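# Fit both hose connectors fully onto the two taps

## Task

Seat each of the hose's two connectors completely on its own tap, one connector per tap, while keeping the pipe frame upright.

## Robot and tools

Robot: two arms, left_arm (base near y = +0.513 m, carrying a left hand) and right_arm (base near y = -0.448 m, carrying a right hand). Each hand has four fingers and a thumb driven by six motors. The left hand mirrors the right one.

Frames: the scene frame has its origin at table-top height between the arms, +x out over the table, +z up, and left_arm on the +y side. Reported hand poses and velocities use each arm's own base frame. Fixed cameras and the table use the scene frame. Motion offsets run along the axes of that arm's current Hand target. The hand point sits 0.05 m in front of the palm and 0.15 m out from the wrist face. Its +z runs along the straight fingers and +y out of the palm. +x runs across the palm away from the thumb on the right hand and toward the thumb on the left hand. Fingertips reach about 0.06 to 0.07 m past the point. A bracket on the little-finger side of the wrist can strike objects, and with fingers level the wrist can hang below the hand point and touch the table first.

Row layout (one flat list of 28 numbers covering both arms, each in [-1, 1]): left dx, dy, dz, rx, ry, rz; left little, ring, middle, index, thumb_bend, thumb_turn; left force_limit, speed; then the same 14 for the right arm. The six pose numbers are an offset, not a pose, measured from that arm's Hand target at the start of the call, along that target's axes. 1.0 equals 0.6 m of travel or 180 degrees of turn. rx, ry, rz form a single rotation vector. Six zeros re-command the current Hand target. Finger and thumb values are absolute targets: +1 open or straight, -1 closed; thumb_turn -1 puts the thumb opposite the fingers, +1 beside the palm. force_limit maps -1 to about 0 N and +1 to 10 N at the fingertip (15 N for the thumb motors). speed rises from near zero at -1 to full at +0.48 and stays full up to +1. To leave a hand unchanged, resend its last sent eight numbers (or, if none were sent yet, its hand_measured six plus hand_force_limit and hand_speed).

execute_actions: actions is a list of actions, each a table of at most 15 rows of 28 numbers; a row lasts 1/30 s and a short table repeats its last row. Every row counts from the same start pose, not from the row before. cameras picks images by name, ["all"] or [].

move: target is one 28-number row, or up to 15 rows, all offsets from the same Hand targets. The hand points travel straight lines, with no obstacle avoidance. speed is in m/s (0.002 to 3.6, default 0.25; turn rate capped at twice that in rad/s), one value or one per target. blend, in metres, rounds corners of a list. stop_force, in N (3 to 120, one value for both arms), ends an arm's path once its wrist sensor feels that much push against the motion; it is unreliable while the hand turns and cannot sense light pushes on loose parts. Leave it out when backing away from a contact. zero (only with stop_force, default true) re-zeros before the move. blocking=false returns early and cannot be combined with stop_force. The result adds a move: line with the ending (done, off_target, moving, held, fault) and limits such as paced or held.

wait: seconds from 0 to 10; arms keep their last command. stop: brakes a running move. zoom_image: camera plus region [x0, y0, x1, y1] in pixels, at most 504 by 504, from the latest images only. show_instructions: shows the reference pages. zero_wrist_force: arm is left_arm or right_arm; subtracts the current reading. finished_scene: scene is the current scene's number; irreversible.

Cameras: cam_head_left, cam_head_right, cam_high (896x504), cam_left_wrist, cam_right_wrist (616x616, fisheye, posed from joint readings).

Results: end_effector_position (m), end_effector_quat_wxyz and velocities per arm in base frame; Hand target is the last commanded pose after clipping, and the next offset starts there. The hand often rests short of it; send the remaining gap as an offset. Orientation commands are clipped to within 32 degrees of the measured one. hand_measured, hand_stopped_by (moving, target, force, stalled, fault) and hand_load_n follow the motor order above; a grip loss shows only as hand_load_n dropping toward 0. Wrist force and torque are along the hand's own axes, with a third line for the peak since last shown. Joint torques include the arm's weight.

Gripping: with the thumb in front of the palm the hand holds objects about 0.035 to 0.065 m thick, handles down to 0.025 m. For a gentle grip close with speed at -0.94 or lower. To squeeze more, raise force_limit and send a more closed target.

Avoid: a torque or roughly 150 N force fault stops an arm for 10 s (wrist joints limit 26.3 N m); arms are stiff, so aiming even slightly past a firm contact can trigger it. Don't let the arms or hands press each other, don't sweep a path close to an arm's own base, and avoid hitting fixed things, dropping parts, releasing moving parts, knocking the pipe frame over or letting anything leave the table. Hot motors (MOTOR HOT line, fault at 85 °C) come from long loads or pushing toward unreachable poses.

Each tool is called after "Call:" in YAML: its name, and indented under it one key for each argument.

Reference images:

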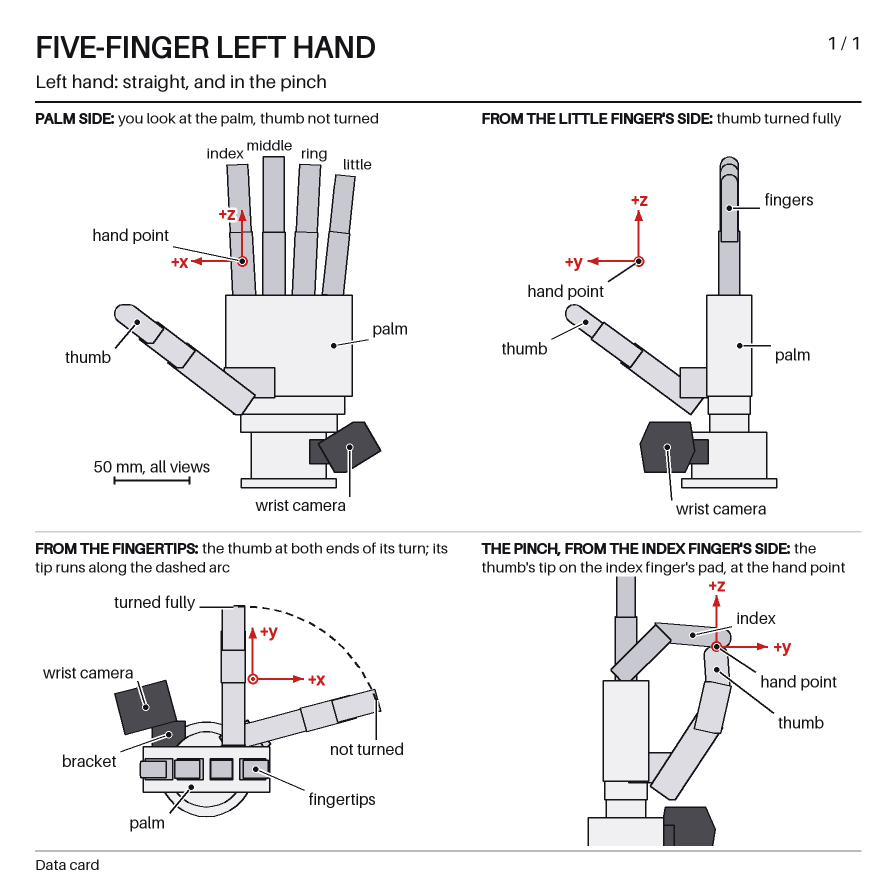

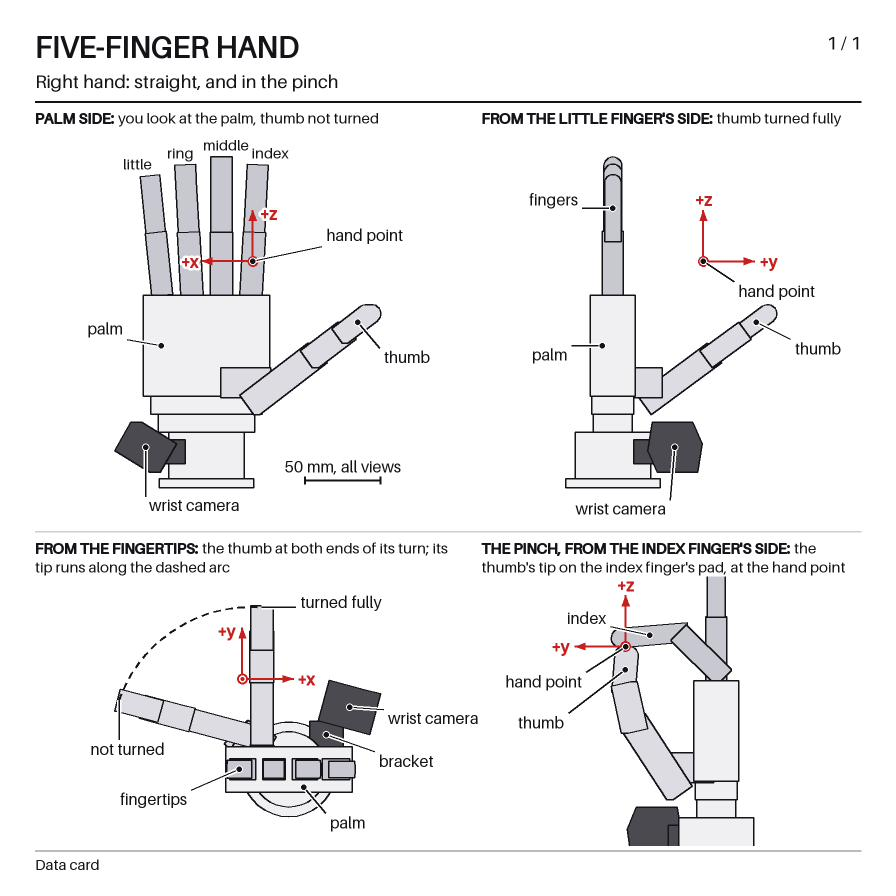

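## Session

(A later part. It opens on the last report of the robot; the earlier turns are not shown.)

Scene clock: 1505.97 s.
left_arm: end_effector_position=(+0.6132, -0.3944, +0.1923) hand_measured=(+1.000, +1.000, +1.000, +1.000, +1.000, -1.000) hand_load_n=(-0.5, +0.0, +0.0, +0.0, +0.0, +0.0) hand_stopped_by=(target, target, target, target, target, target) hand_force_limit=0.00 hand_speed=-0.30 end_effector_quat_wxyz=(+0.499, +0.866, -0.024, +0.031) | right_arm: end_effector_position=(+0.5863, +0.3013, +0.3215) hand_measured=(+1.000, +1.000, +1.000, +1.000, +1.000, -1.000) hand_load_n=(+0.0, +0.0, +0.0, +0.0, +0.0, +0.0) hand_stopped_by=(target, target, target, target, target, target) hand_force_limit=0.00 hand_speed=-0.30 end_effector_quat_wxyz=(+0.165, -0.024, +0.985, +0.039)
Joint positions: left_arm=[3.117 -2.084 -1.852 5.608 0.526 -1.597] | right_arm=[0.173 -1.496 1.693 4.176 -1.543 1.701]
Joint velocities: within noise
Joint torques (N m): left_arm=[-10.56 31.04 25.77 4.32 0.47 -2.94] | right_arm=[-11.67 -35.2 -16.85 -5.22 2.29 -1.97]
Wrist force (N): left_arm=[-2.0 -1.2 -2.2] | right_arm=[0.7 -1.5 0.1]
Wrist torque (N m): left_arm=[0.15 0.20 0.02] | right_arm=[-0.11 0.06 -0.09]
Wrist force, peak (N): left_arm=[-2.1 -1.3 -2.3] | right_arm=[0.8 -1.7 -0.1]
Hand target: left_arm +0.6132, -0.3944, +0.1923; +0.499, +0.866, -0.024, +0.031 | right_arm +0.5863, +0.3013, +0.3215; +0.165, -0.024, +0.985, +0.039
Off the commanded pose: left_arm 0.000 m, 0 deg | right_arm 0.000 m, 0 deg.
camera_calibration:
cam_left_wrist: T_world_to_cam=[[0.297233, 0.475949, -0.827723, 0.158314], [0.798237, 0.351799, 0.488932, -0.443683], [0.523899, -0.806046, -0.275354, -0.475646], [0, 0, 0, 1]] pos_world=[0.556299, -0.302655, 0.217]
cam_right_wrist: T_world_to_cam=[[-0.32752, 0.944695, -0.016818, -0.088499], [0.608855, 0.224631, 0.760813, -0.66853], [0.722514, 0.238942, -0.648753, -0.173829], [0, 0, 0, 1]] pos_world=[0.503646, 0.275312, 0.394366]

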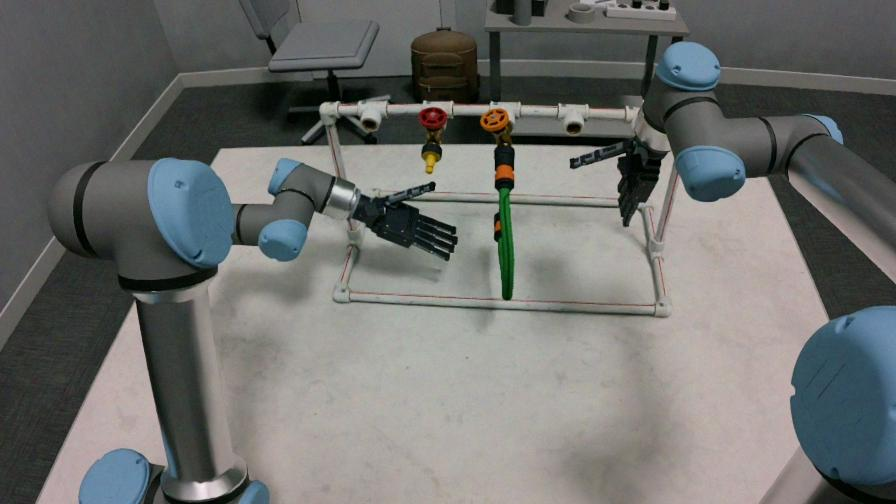

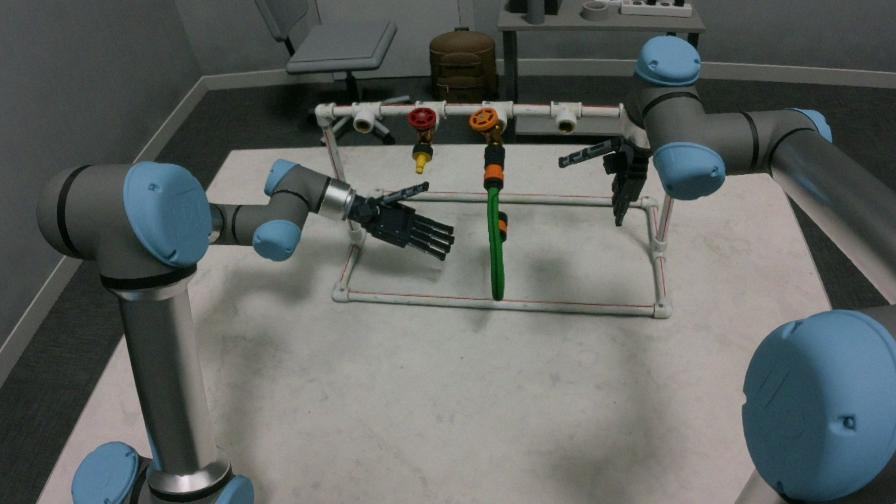

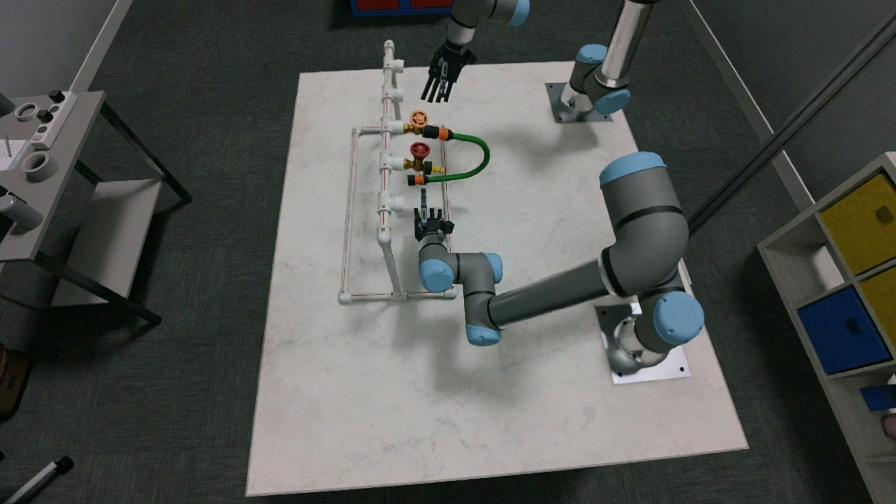

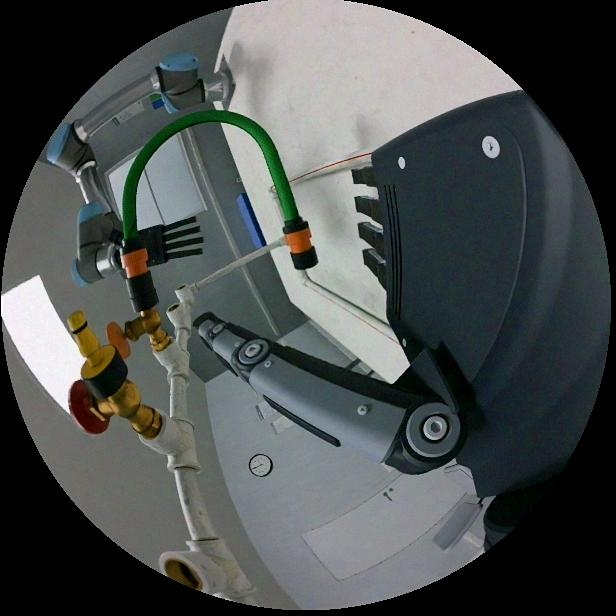

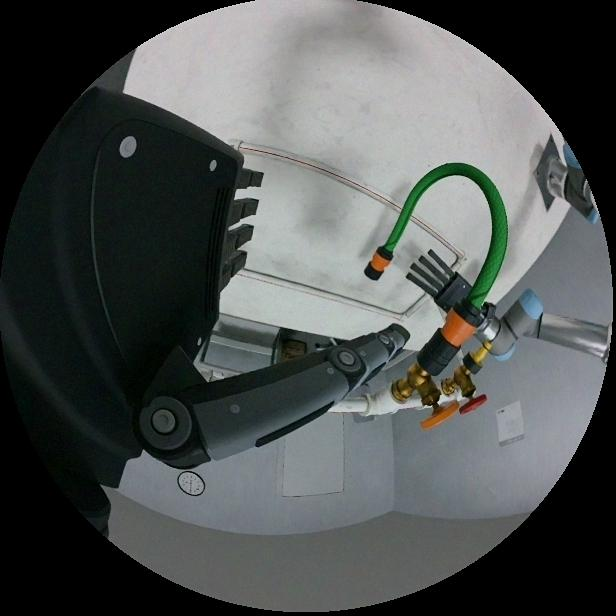

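Call:
move:
  target: [-0.003,0,0.12,0,0,0,1,1,1,1,1,-1,0,-0.3,0,0,0,0,0,0,1,1,1,1,1,-1,0,-0.3]
  speed: 0.08
  stop_force: 4
  cameras: ["cam_left_wrist"]

Call:
zoom_image:
  camera: "cam_left_wrist"
  region: [220, 180, 400, 360]

Scene clock: 1520.23 s.
left_arm: end_effector_position=(+0.6136, -0.4567, +0.1561) hand_measured=(+1.000, +1.000, +1.000, +1.000, +1.000, -1.000) hand_load_n=(+0.0, +0.0, +0.0, +0.0, +0.0, +0.0) hand_stopped_by=(target, target, target, target, target, target) hand_force_limit=0.00 hand_speed=-0.30 end_effector_quat_wxyz=(+0.499, +0.866, -0.024, +0.031) | right_arm: end_effector_position=(+0.5863, +0.3013, +0.3215) hand_measured=(+1.000, +1.000, +1.000, +1.000, +1.000, -1.000) hand_load_n=(+0.0, +0.0, +0.0, +0.0, +0.0, +0.0) hand_stopped_by=(target, target, target, target, target, target) hand_force_limit=0.00 hand_speed=-0.30 end_effector_quat_wxyz=(+0.165, -0.024, +0.985, +0.039)
Joint positions: left_arm=[3.013 -2.217 -1.804 5.867 0.546 -1.799] | right_arm=[0.173 -1.496 1.693 4.176 -1.543 1.701]
Joint torques (N m): left_arm=[-10.07 34.3 25.51 4.39 0.55 -3.04] | right_arm=[-11.6 -34.86 -17.23 -5.06 2.27 -1.76]
Wrist force (N): left_arm=[-1.7 -1.3 -2.0] | right_arm=[0.7 -1.6 -0.1]
Wrist torque (N m): left_arm=[0.12 0.14 0.04] | right_arm=[-0.11 0.06 -0.10]
Wrist force, peak (N): left_arm=[-1.9 -1.2 -2.8] | right_arm=[0.7 -1.9 -0.2]
Hand target: left_arm +0.6136, -0.4567, +0.1561; +0.499, +0.866, -0.024, +0.031 | right_arm +0.5863, +0.3013, +0.3215; +0.165, -0.024, +0.985, +0.039
Off the commanded pose: left_arm 0.000 m, 0 deg | right_arm 0.000 m, 0 deg.
move: done
camera_calibration:
cam_left_wrist: T_world_to_cam=[[0.297208, 0.475987, -0.82771, 0.157908], [0.798219, 0.351827, 0.488942, -0.404367], [0.523941, -0.806011, -0.275376, -0.536047], [0, 0, 0, 1]] pos_world=[0.556699, -0.364955, 0.180799]
Images, in order (width x height): cam_left_wrist 616x616.

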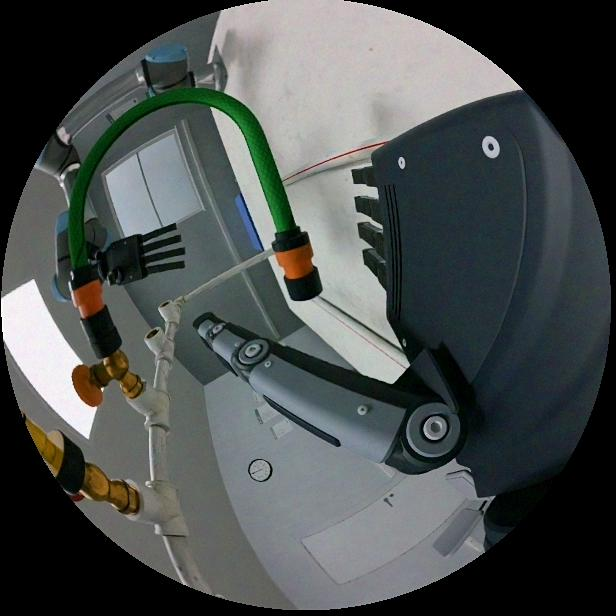

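Scaled by 2.800 from the camera's 616x616 image, which has a finer 880x880 frame.

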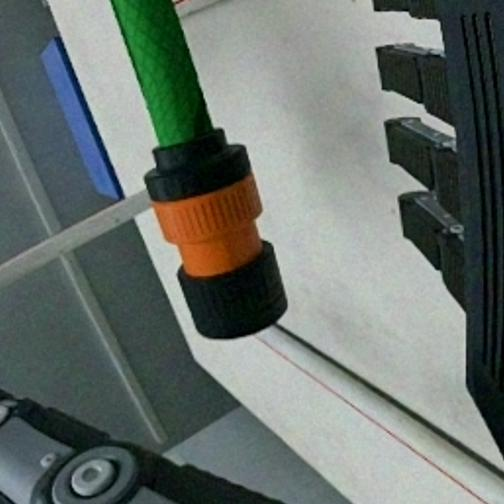

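Call:
move:
  target: [-0.007,0,0.083,0,0,0,1,1,1,1,1,-1,0,-0.3,0,0,0,0,0,0,1,1,1,1,1,-1,0,-0.3]
  speed: 0.05
  stop_force: 4
  cameras: ["cam_left_wrist", "cam_right_wrist", "cam_head_left"]

Call:
zoom_image:
  camera: "cam_left_wrist"
  region: [220, 200, 420, 400]

Call:
zoom_image:
  camera: "cam_right_wrist"
  region: [320, 200, 480, 360]

Scene clock: 1528.90 s.
left_arm: end_effector_position=(+0.6109, -0.4997, +0.1309) hand_measured=(+1.000, +1.000, +1.000, +1.000, +1.000, -1.000) hand_load_n=(+0.0, +0.0, +0.0, +0.0, +0.0, -0.5) hand_stopped_by=(target, target, target, target, target, target) hand_force_limit=0.00 hand_speed=-0.30 end_effector_quat_wxyz=(+0.499, +0.866, -0.024, +0.031) | right_arm: end_effector_position=(+0.5863, +0.3013, +0.3215) hand_measured=(+1.000, +1.000, +1.000, +1.000, +1.000, -1.000) hand_load_n=(+0.0, +0.0, +0.0, +0.0, +0.0, +0.0) hand_stopped_by=(target, target, target, target, target, target) hand_force_limit=0.00 hand_speed=-0.30 end_effector_quat_wxyz=(+0.165, -0.024, +0.985, +0.039)
Joint positions: left_arm=[2.942 -2.309 -1.754 6.016 0.569 -1.925] | right_arm=[0.173 -1.496 1.693 4.176 -1.543 1.701]
Joint torques (N m): left_arm=[-10.54 36.86 24.91 4.39 0.62 -3.05] | right_arm=[-11.17 -35.1 -17.17 -5.09 2.22 -1.82]
Wrist force (N): left_arm=[-1.8 -1.0 -1.8] | right_arm=[0.7 -1.6 -0.1]
Wrist torque (N m): left_arm=[0.15 0.16 0.03] | right_arm=[-0.12 0.07 -0.10]
Wrist force, peak (N): left_arm=[-2.0 -1.4 -2.1] | right_arm=[0.8 -1.7 0.1]
Hand target: left_arm +0.6109, -0.4997, +0.1309; +0.499, +0.866, -0.024, +0.031 | right_arm +0.5863, +0.3013, +0.3215; +0.165, -0.024, +0.985, +0.039
Off the commanded pose: left_arm 0.000 m, 0 deg | right_arm 0.000 m, 0 deg.
move: done
camera_calibration:
cam_left_wrist: T_world_to_cam=[[0.297208, 0.475987, -0.82771, 0.158368], [0.798219, 0.351827, 0.488942, -0.374726], [0.523941, -0.806011, -0.275376, -0.576311], [0, 0, 0, 1]] pos_world=[0.553999, -0.408055, 0.155599]
cam_right_wrist: T_world_to_cam=[[-0.32752, 0.944695, -0.016818, -0.088499], [0.608855, 0.224631, 0.760813, -0.66853], [0.722514, 0.238942, -0.648753, -0.173829], [0, 0, 0, 1]] pos_world=[0.503646, 0.275312, 0.394366]
Images, in order (width x height): cam_head_left 896x504, cam_left_wrist 616x616, cam_right_wrist 616x616.

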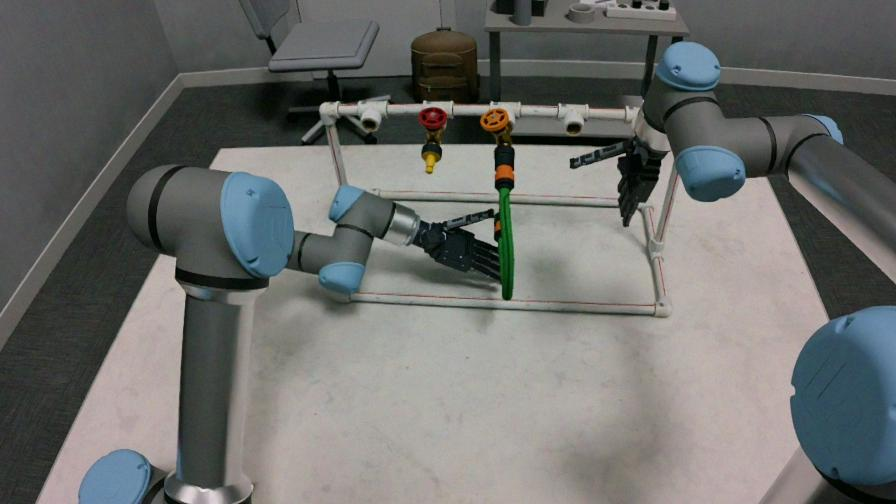

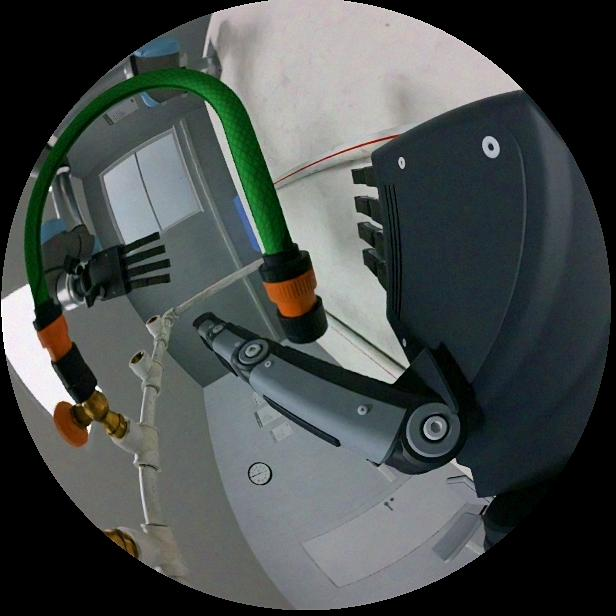

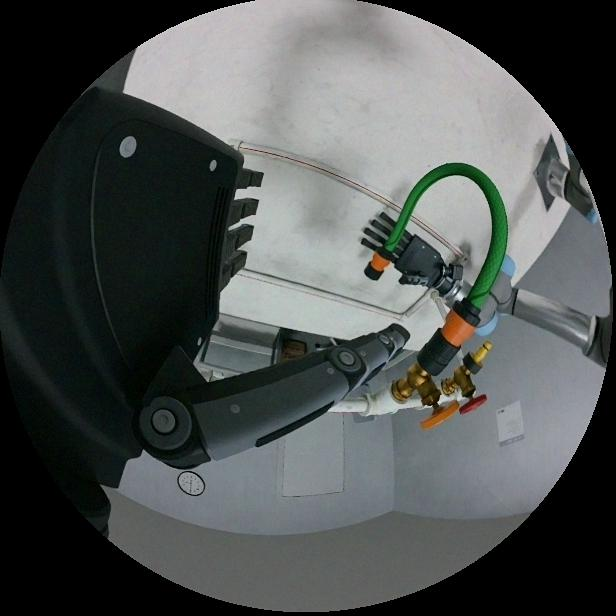

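Scaled by 2.520 from the camera's 616x616 image, which has a finer 880x880 frame.

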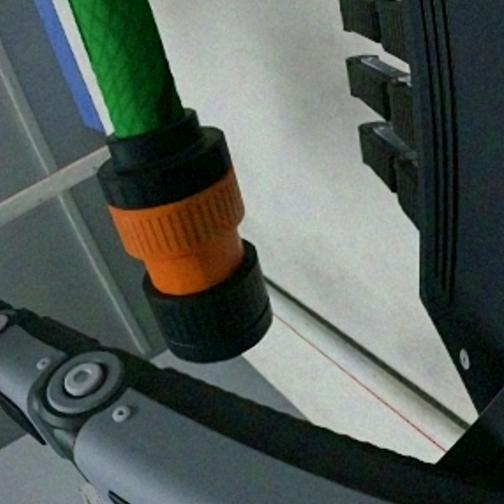

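Scaled by 3.150 from the camera's 616x616 image, which has a finer 880x880 frame.

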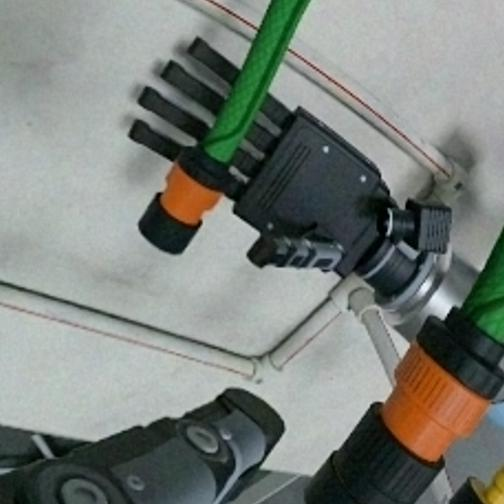

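Call:
move:
  target: [0,0,0,0,0,0,1,-0.7,-0.7,-0.7,-0.3,-1,-0.4,-0.8,0,0,0,0,0,0,1,1,1,1,1,-1,0,-0.3]
  speed: 0.05
  cameras: ["cam_left_wrist", "cam_right_wrist"]

Call:
zoom_image:
  camera: "cam_left_wrist"
  region: [200, 200, 400, 400]

Call:
zoom_image:
  camera: "cam_right_wrist"
  region: [320, 200, 480, 360]

Scene clock: 1541.30 s.
left_arm: end_effector_position=(+0.6109, -0.4997, +0.1309) hand_measured=(+1.000, -0.088, +0.022, +0.004, +0.490, -1.000) hand_load_n=(+0.0, +5.0, +0.5, +3.0, +8.5, +3.0) hand_stopped_by=(target, force, force, force, force, target) hand_force_limit=-0.40 hand_speed=-0.80 end_effector_quat_wxyz=(+0.499, +0.866, -0.024, +0.031) | right_arm: end_effector_position=(+0.5863, +0.3013, +0.3215) hand_measured=(+1.000, +1.000, +1.000, +1.000, +1.000, -1.000) hand_load_n=(+0.0, +0.0, +0.0, +0.0, +0.0, +0.0) hand_stopped_by=(target, target, target, target, target, target) hand_force_limit=0.00 hand_speed=-0.30 end_effector_quat_wxyz=(+0.165, -0.024, +0.985, +0.039)
Joint positions: left_arm=[2.942 -2.309 -1.754 6.016 0.569 -1.925] | right_arm=[0.173 -1.496 1.693 4.176 -1.543 1.701]
Joint torques (N m): left_arm=[-9.89 37.41 24.53 4.08 -1.98 -2.95] | right_arm=[-10.66 -35.35 -16.97 -5.07 2.38 -1.76]
Wrist force (N): left_arm=[-1.5 -1.3 -1.7] | right_arm=[0.7 -1.6 0.0]
Wrist torque (N m): left_arm=[0.17 0.14 0.07] | right_arm=[-0.12 0.07 -0.10]
Wrist force, peak (N): left_arm=[-2.0 -1.2 -2.1] | right_arm=[0.8 -1.8 -0.1]
Hand target: left_arm +0.6109, -0.4997, +0.1309; +0.499, +0.866, -0.024, +0.031 | right_arm +0.5863, +0.3013, +0.3215; +0.165, -0.024, +0.985, +0.039
Off the commanded pose: left_arm 0.000 m, 0 deg | right_arm 0.000 m, 0 deg.
move: done
camera_calibration:
cam_left_wrist: T_world_to_cam=[[0.297208, 0.475987, -0.82771, 0.158368], [0.798219, 0.351827, 0.488942, -0.374726], [0.523941, -0.806011, -0.275376, -0.576311], [0, 0, 0, 1]] pos_world=[0.553999, -0.408055, 0.155599]
cam_right_wrist: T_world_to_cam=[[-0.32752, 0.944695, -0.016818, -0.088499], [0.608855, 0.224631, 0.760813, -0.66853], [0.722514, 0.238942, -0.648753, -0.173829], [0, 0, 0, 1]] pos_world=[0.503646, 0.275312, 0.394366]
Images, in order (width x height): cam_left_wrist 616x616, cam_right_wrist 616x616.

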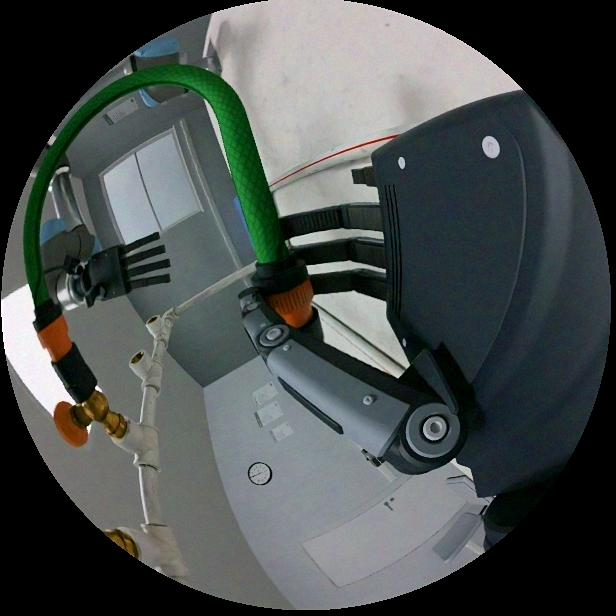

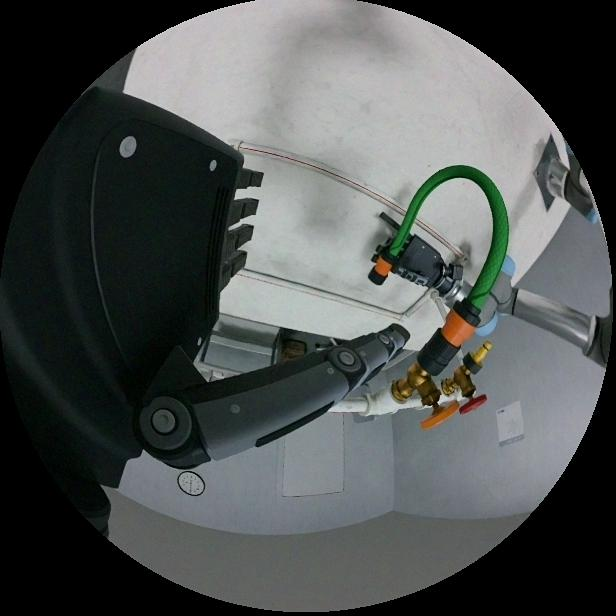

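Scaled by 2.520 from the camera's 616x616 image, which has a finer 880x880 frame.

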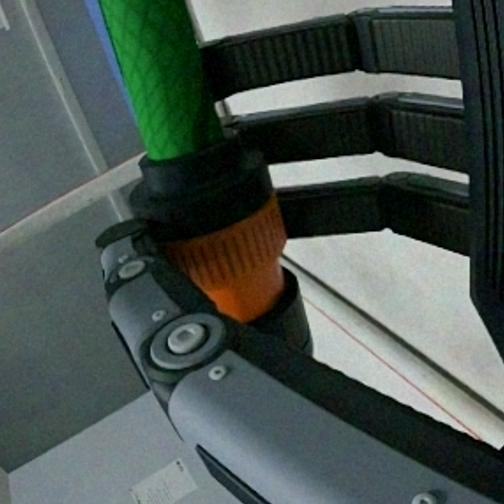

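Scaled by 3.150 from the camera's 616x616 image, which has a finer 880x880 frame.

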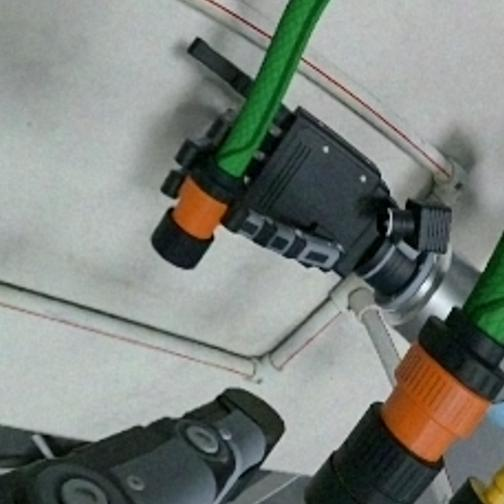

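Call:
move:
  target: [0,0,0,0,0,0,1,-0.72,-0.72,-0.72,-0.32,-1,0,-0.8,0,0,0,0,0,0,1,1,1,1,1,-1,0,-0.3]
  speed: 0.05

Call:
move:
  target: [-0.05,0.001,0.002,0,0.0156,0.032,1,-0.72,-0.72,-0.72,-0.32,-1,0,-0.8,0,0,0,0,0,0,1,1,1,1,1,-1,0,-0.3]
  speed: 0.05
  cameras: ["cam_left_wrist", "cam_right_wrist"]

Scene clock: 1571.33 s.
left_arm: end_effector_position=(+0.6109, -0.4997, +0.1309) hand_measured=(+1.000, -0.104, -0.010, -0.012, +0.492, -1.000) hand_load_n=(+0.0, +3.0, +11.5, +3.0, +20.0, +4.0) hand_stopped_by=(target, force, force, force, force, target) hand_force_limit=0.00 hand_speed=-0.80 end_effector_quat_wxyz=(+0.499, +0.866, -0.024, +0.031) | right_arm: end_effector_position=(+0.5863, +0.3013, +0.3215) hand_measured=(+1.000, +1.000, +1.000, +1.000, +1.000, -1.000) hand_load_n=(+0.0, +0.0, +0.0, +0.0, +0.0, +0.0) hand_stopped_by=(target, target, target, target, target, target) hand_force_limit=0.00 hand_speed=-0.30 end_effector_quat_wxyz=(+0.165, -0.024, +0.985, +0.039)
Joint positions: left_arm=[2.942 -2.309 -1.754 6.016 0.569 -1.925] | right_arm=[0.173 -1.496 1.693 4.176 -1.543 1.701]
Joint torques (N m): left_arm=[-8.34 38.11 22.72 3.86 -2.04 -2.89] | right_arm=[-11.26 -34.22 -16.17 -4.9 2.32 -1.76]
Wrist force (N): left_arm=[-1.8 -1.3 -1.5] | right_arm=[0.6 -1.7 -0.2]
Wrist torque (N m): left_arm=[0.16 0.19 0.06] | right_arm=[-0.12 0.09 -0.11]
Wrist force, peak (N): left_arm=[-2.0 -1.4 -1.8] | right_arm=[0.7 -1.9 0.0]
Hand target: left_arm +0.6109, -0.4997, +0.1309; +0.499, +0.866, -0.024, +0.031 | right_arm +0.5863, +0.3013, +0.3215; +0.165, -0.024, +0.985, +0.039
Off the commanded pose: left_arm 0.000 m, 0 deg | right_arm 0.000 m, 0 deg.
move: done

Scene clock: 1572.93 s.
left_arm: end_effector_position=(+0.5810, -0.5007, +0.1285) hand_measured=(+1.000, -0.106, -0.010, -0.012, +0.492, -1.000) hand_load_n=(+0.0, +0.5, +12.0, +4.5, +18.5, +6.5) hand_stopped_by=(target, force, force, force, force, target) hand_force_limit=0.00 hand_speed=-0.80 end_effector_quat_wxyz=(+0.497, +0.862, -0.056, +0.078) | right_arm: end_effector_position=(+0.5863, +0.3013, +0.3215) hand_measured=(+1.000, +1.000, +1.000, +1.000, +1.000, -1.000) hand_load_n=(+0.0, +0.0, +0.0, +0.0, +0.0, +0.0) hand_stopped_by=(target, target, target, target, target, target) hand_force_limit=0.00 hand_speed=-0.30 end_effector_quat_wxyz=(+0.165, -0.024, +0.985, +0.039)
Joint positions: left_arm=[2.929 -2.301 -1.843 6.199 0.591 -1.916] | right_arm=[0.173 -1.496 1.693 4.176 -1.543 1.701]
Joint torques (N m): left_arm=[-11.35 53.28 2.63 4.43 0.63 -2.71] | right_arm=[-10.95 -33.9 -17.5 -4.91 2.31 -1.75]
Wrist force (N): left_arm=[-0.8 -1.0 -2.2] | right_arm=[0.6 -1.7 0.0]
Wrist torque (N m): left_arm=[0.14 0.10 -0.24] | right_arm=[-0.14 0.07 -0.11]
Wrist force, peak (N): left_arm=[-1.9 -1.6 -1.6] | right_arm=[0.8 -1.8 0.1]
Hand target: left_arm +0.5810, -0.5007, +0.1285; +0.497, +0.862, -0.056, +0.078 | right_arm +0.5863, +0.3013, +0.3215; +0.165, -0.024, +0.985, +0.039
Off the commanded pose: left_arm 0.000 m, 0 deg | right_arm 0.000 m, 0 deg.
move: done
camera_calibration:
cam_left_wrist: T_world_to_cam=[[0.39134, 0.472783, -0.789512, 0.104473], [0.741631, 0.345907, 0.574745, -0.330414], [0.544827, -0.810447, -0.215263, -0.584195], [0, 0, 0, 1]] pos_world=[0.522446, -0.40856, 0.146631]
cam_right_wrist: T_world_to_cam=[[-0.32752, 0.944695, -0.016818, -0.088499], [0.608855, 0.224631, 0.760813, -0.66853], [0.722514, 0.238942, -0.648753, -0.173829], [0, 0, 0, 1]] pos_world=[0.503646, 0.275312, 0.394366]
Images, in order (width x height): cam_left_wrist 616x616, cam_right_wrist 616x616.

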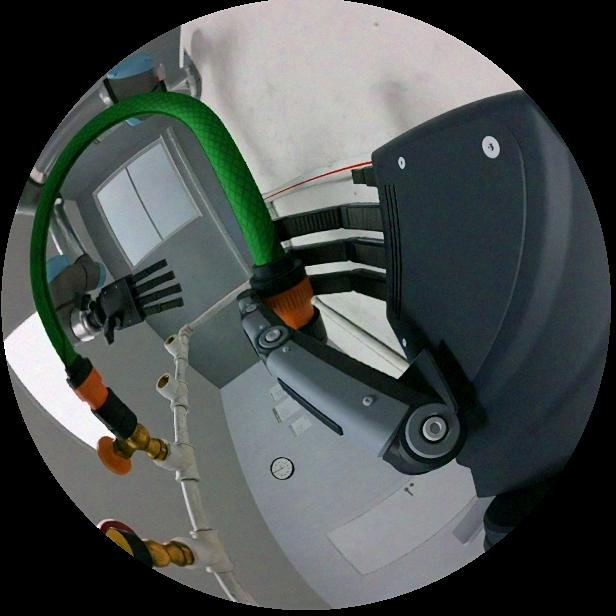

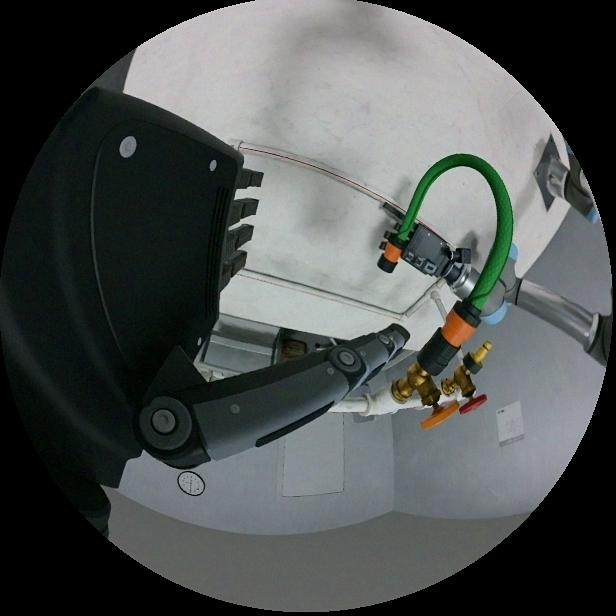

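Call:
move:
  target:
    - [-0.0477,0.0062,0,-0.0013,0.015,0.0313,1,-0.72,-0.72,-0.72,0.5,-1,0,-0.8,0,0,0,0,0,0,1,1,1,1,1,-1,0,-0.3]
    - [-0.0618,-0.0075,-0.1583,0.1371,0.0216,0.0276,1,-0.72,-0.72,-0.72,0.5,-1,0,-0.8,0,0,0,0,0,0,1,1,1,1,1,-1,0,-0.3]
  speed: 0.06
  blend: [0.01,0]
  cameras: ["cam_head_left", "cam_left_wrist", "cam_right_wrist"]

Scene clock: 1607.87 s.
left_arm: end_effector_position=(+0.5379, -0.4156, +0.1645) hand_measured=(+1.000, -0.106, -0.010, -0.012, +0.506, -1.000) hand_load_n=(+0.0, +0.0, +9.5, +0.0, +9.0, +0.0) hand_stopped_by=(target, force, force, force, force, target) hand_force_limit=0.00 hand_speed=-0.80 end_effector_quat_wxyz=(+0.300, +0.942, -0.058, +0.138) | right_arm: end_effector_position=(+0.5863, +0.3013, +0.3215) hand_measured=(+1.000, +1.000, +1.000, +1.000, +1.000, -1.000) hand_load_n=(+0.0, +0.0, +0.0, +0.0, +0.0, +0.0) hand_stopped_by=(target, target, target, target, target, target) hand_force_limit=0.00 hand_speed=-0.30 end_effector_quat_wxyz=(+0.165, -0.024, +0.985, +0.039)
Joint positions: left_arm=[2.96 -1.894 -2.063 5.923 1.012 -1.744] | right_arm=[0.173 -1.496 1.693 4.176 -1.543 1.701]
Joint torques (N m): left_arm=[8.09 46.31 6.45 0.69 0.4 2.81] | right_arm=[-10.3 -35.1 -16.95 -4.8 2.24 -1.61]
Wrist force (N): left_arm=[-1.3 -1.9 0.3] | right_arm=[0.8 -1.6 0.0]
Wrist torque (N m): left_arm=[0.17 0.36 -0.17] | right_arm=[-0.12 0.05 -0.09]
Wrist force, peak (N): left_arm=[-0.5 -2.7 -1.2] | right_arm=[0.7 -1.8 -0.1]
Hand target: left_arm +0.5379, -0.4155, +0.1645; +0.299, +0.942, -0.058, +0.138 | right_arm +0.5863, +0.3013, +0.3215; +0.165, -0.024, +0.985, +0.039
Off the commanded pose: left_arm 0.000 m, 0 deg | right_arm 0.000 m, 0 deg.
move: done
camera_calibration:
cam_left_wrist: T_world_to_cam=[[0.405209, 0.780536, -0.475993, 0.178339], [0.638966, 0.130579, 0.758071, -0.412992], [0.653856, -0.611321, -0.445824, -0.421943], [0, 0, 0, 1]] pos_world=[0.467514, -0.343215, 0.209853]
cam_right_wrist: T_world_to_cam=[[-0.32752, 0.944695, -0.016818, -0.088499], [0.608855, 0.224631, 0.760813, -0.66853], [0.722514, 0.238942, -0.648753, -0.173829], [0, 0, 0, 1]] pos_world=[0.503646, 0.275312, 0.394366]
Images, in order (width x height): cam_head_left 896x504, cam_left_wrist 616x616, cam_right_wrist 616x616.

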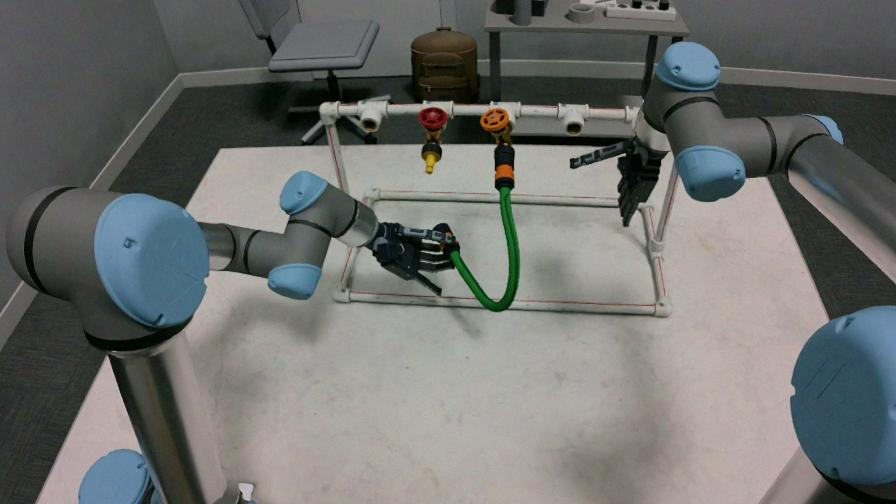

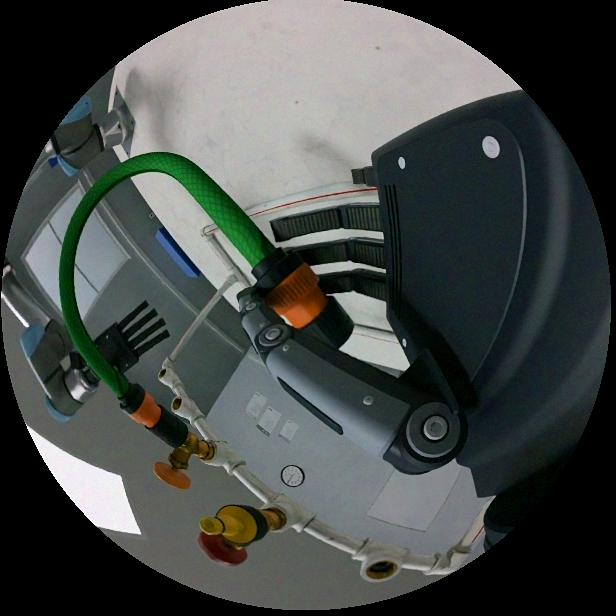

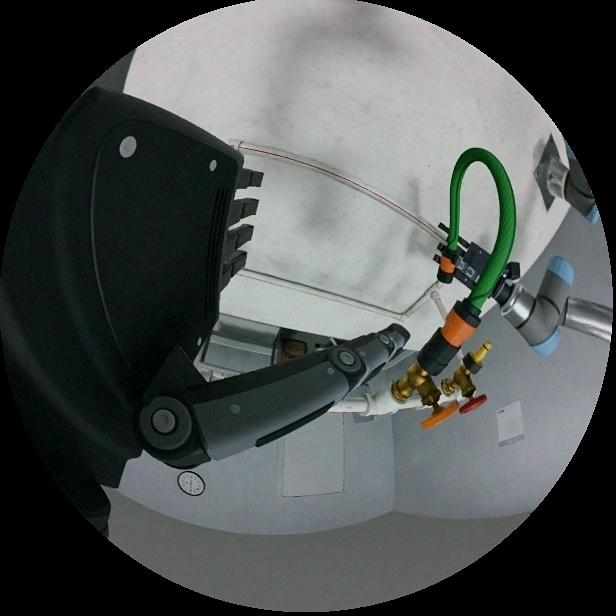

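Call:
zoom_image:
  camera: "cam_left_wrist"
  region: [220, 220, 400, 400]

Call:
zoom_image:
  camera: "cam_right_wrist"
  region: [390, 190, 530, 330]

Call:
zoom_image:
  camera: "cam_head_left"
  region: [350, 170, 530, 320]

Scaled by 2.800 from the camera's 616x616 image, which has a finer 880x880 frame.

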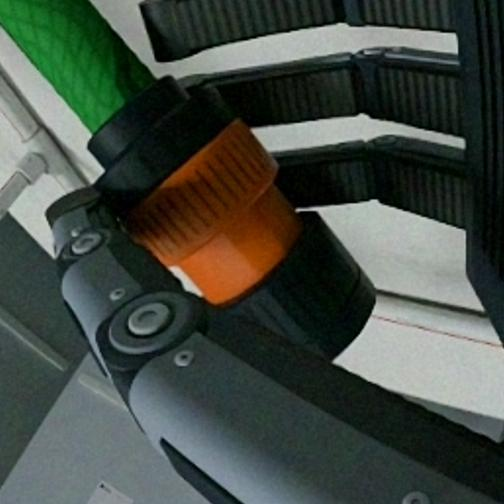

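Scaled by 3.600 from the camera's 616x616 image, which has a finer 880x880 frame.

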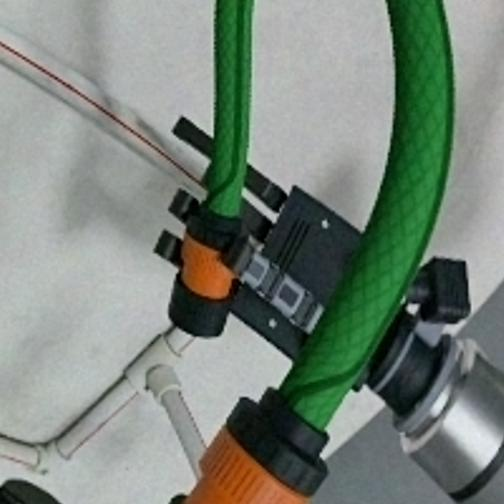

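Scaled by 2.800 from the camera's 896x504 image, which has a finer 1280x720 frame.

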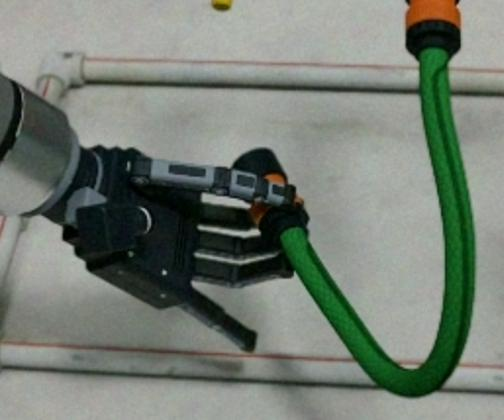

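Call:
move:
  target: [0,0,0,0,0,0,-0.6,-0.6,-0.72,-0.72,0.5,-1,0,-0.7,0,0,0,0,0,0,1,1,1,1,1,-1,0,-0.3]
  speed: 0.06
  cameras: ["cam_left_wrist"]

Call:
zoom_image:
  camera: "cam_left_wrist"
  region: [220, 220, 400, 400]

Scene clock: 1619.10 s.
left_arm: end_effector_position=(+0.5379, -0.4155, +0.1645) hand_measured=(-0.600, -0.212, -0.010, -0.012, +0.506, -1.000) hand_load_n=(+0.0, +8.0, +5.5, +0.0, +12.5, +3.5) hand_stopped_by=(target, force, force, force, force, target) hand_force_limit=0.00 hand_speed=-0.70 end_effector_quat_wxyz=(+0.299, +0.942, -0.058, +0.138) | right_arm: end_effector_position=(+0.5863, +0.3013, +0.3215) hand_measured=(+1.000, +1.000, +1.000, +1.000, +1.000, -1.000) hand_load_n=(+0.0, +0.0, +0.0, +0.0, +0.0, +0.0) hand_stopped_by=(target, target, target, target, target, target) hand_force_limit=0.00 hand_speed=-0.30 end_effector_quat_wxyz=(+0.165, -0.024, +0.985, +0.039)
Joint positions: left_arm=[2.96 -1.894 -2.063 5.923 1.012 -1.744] | right_arm=[0.173 -1.496 1.693 4.176 -1.543 1.701]
Joint torques (N m): left_arm=[7.35 45.88 10.42 0.57 -0.82 2.06] | right_arm=[-10.53 -34.47 -17.11 -4.88 2.29 -1.58]
Wrist force (N): left_arm=[-1.3 -1.8 0.1] | right_arm=[0.5 -1.7 -0.2]
Wrist torque (N m): left_arm=[0.23 0.33 -0.14] | right_arm=[-0.14 0.10 -0.12]
Wrist force, peak (N): left_arm=[-1.4 -2.4 0.1] | right_arm=[0.6 -2.0 0.0]
Hand target: left_arm +0.5379, -0.4155, +0.1645; +0.299, +0.942, -0.058, +0.138 | right_arm +0.5863, +0.3013, +0.3215; +0.165, -0.024, +0.985, +0.039
Off the commanded pose: left_arm 0.000 m, 0 deg | right_arm 0.000 m, 0 deg.
move: done
camera_calibration:
cam_left_wrist: T_world_to_cam=[[0.405176, 0.780623, -0.475878, 0.178407], [0.638976, 0.13048, 0.75808, -0.413108], [0.653867, -0.61123, -0.445932, -0.42185], [0, 0, 0, 1]] pos_world=[0.467514, -0.343214, 0.209953]
Images, in order (width x height): cam_left_wrist 616x616.

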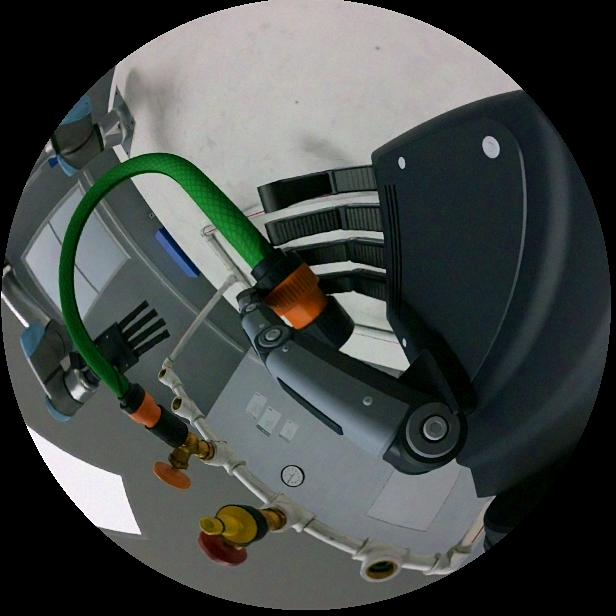

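Scaled by 2.800 from the camera's 616x616 image, which has a finer 880x880 frame.

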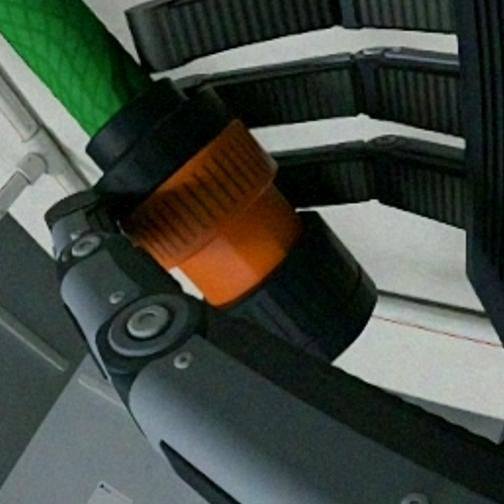

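Call:
move:
  target: [0.0022,0.0625,-0.1237,0.1387,0,0,-0.6,-0.6,-0.72,-0.72,0.5,-1,0,-0.7,0,0,0,0,0,0,1,1,1,1,1,-1,0,-0.3]
  speed: 0.06
  cameras: ["cam_head_left", "cam_left_wrist", "cam_right_wrist"]

Call:
zoom_image:
  camera: "cam_left_wrist"
  region: [220, 220, 400, 400]

Scene clock: 1686.53 s.
left_arm: end_effector_position=(+0.5153, -0.4030, +0.2435) hand_measured=(-0.600, -0.212, -0.010, -0.012, +0.502, -1.000) hand_load_n=(+0.0, +0.0, +3.5, +0.0, +0.5, -0.5) hand_stopped_by=(target, force, force, force, force, target) hand_force_limit=0.00 hand_speed=-0.70 end_effector_quat_wxyz=(+0.089, +0.985, -0.027, +0.147) | right_arm: end_effector_position=(+0.5863, +0.3013, +0.3215) hand_measured=(+1.000, +1.000, +1.000, +1.000, +1.000, -1.000) hand_load_n=(+0.0, +0.0, +0.0, +0.0, +0.0, +0.0) hand_stopped_by=(target, target, target, target, target, target) hand_force_limit=0.00 hand_speed=-0.30 end_effector_quat_wxyz=(+0.165, -0.024, +0.985, +0.039)
Joint positions: left_arm=[2.787 -1.673 -1.884 5.467 1.498 -1.883] | right_arm=[0.173 -1.496 1.693 4.176 -1.543 1.701]
Joint torques (N m): left_arm=[-12.27 40.87 31.22 0.52 1.16 -3.02] | right_arm=[-10.44 -34.42 -16.08 -4.7 2.3 -1.52]
Wrist force (N): left_arm=[-1.4 -0.5 1.4] | right_arm=[0.6 -1.6 0.1]
Wrist torque (N m): left_arm=[0.27 0.37 -0.14] | right_arm=[-0.14 0.07 -0.11]
Wrist force, peak (N): left_arm=[-1.5 -2.7 1.1] | right_arm=[0.8 -1.8 -0.1]
Hand target: left_arm +0.5152, -0.4030, +0.2435; +0.089, +0.985, -0.027, +0.147 | right_arm +0.5863, +0.3013, +0.3215; +0.165, -0.024, +0.985, +0.039
Off the commanded pose: left_arm 0.000 m, 0 deg | right_arm 0.000 m, 0 deg.
move: done
camera_calibration:
cam_left_wrist: T_world_to_cam=[[0.29572, 0.949365, -0.106093, 0.249806], [0.62862, -0.109769, 0.769927, -0.554433], [0.719296, -0.294375, -0.629251, -0.225486], [0, 0, 0, 1]] pos_world=[0.436847, -0.364394, 0.311489]
cam_right_wrist: T_world_to_cam=[[-0.32752, 0.944695, -0.016818, -0.088499], [0.608855, 0.224631, 0.760813, -0.66853], [0.722514, 0.238942, -0.648753, -0.173829], [0, 0, 0, 1]] pos_world=[0.503646, 0.275312, 0.394366]
Images, in order (width x height): cam_head_left 896x504, cam_left_wrist 616x616, cam_right_wrist 616x616.

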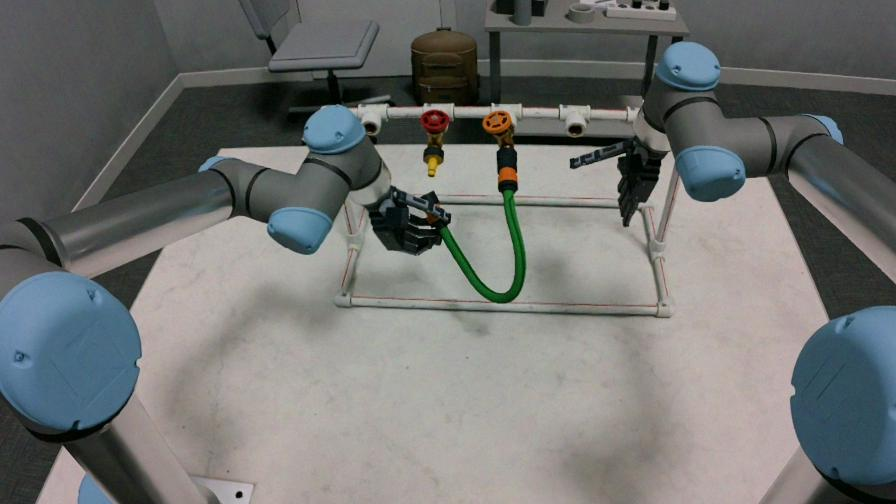

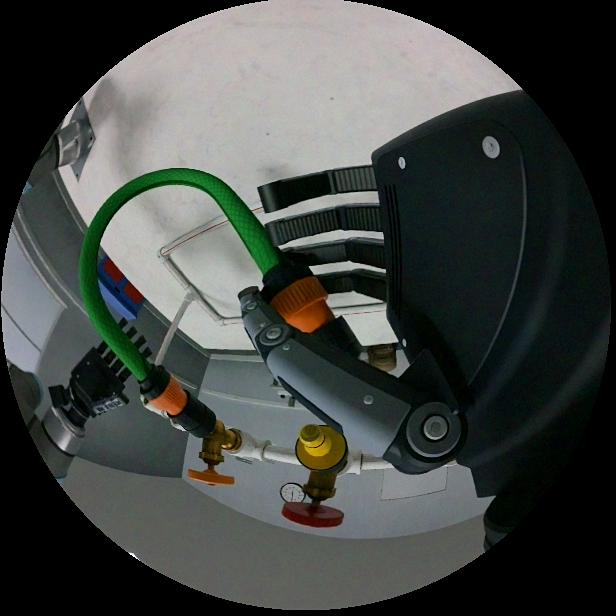

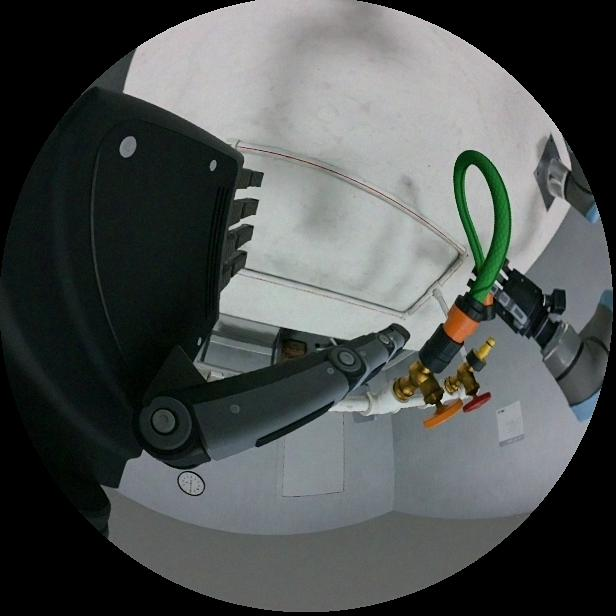

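Scaled by 2.800 from the camera's 616x616 image, which has a finer 880x880 frame.

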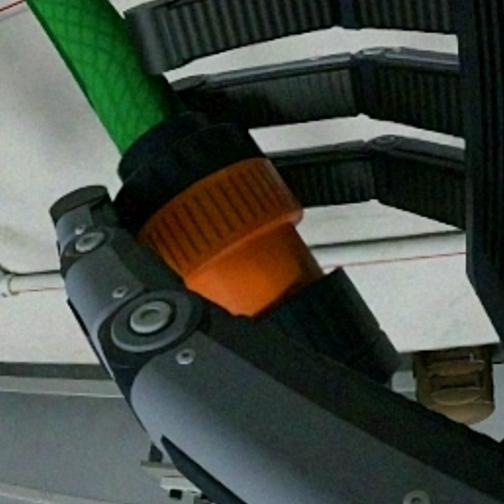

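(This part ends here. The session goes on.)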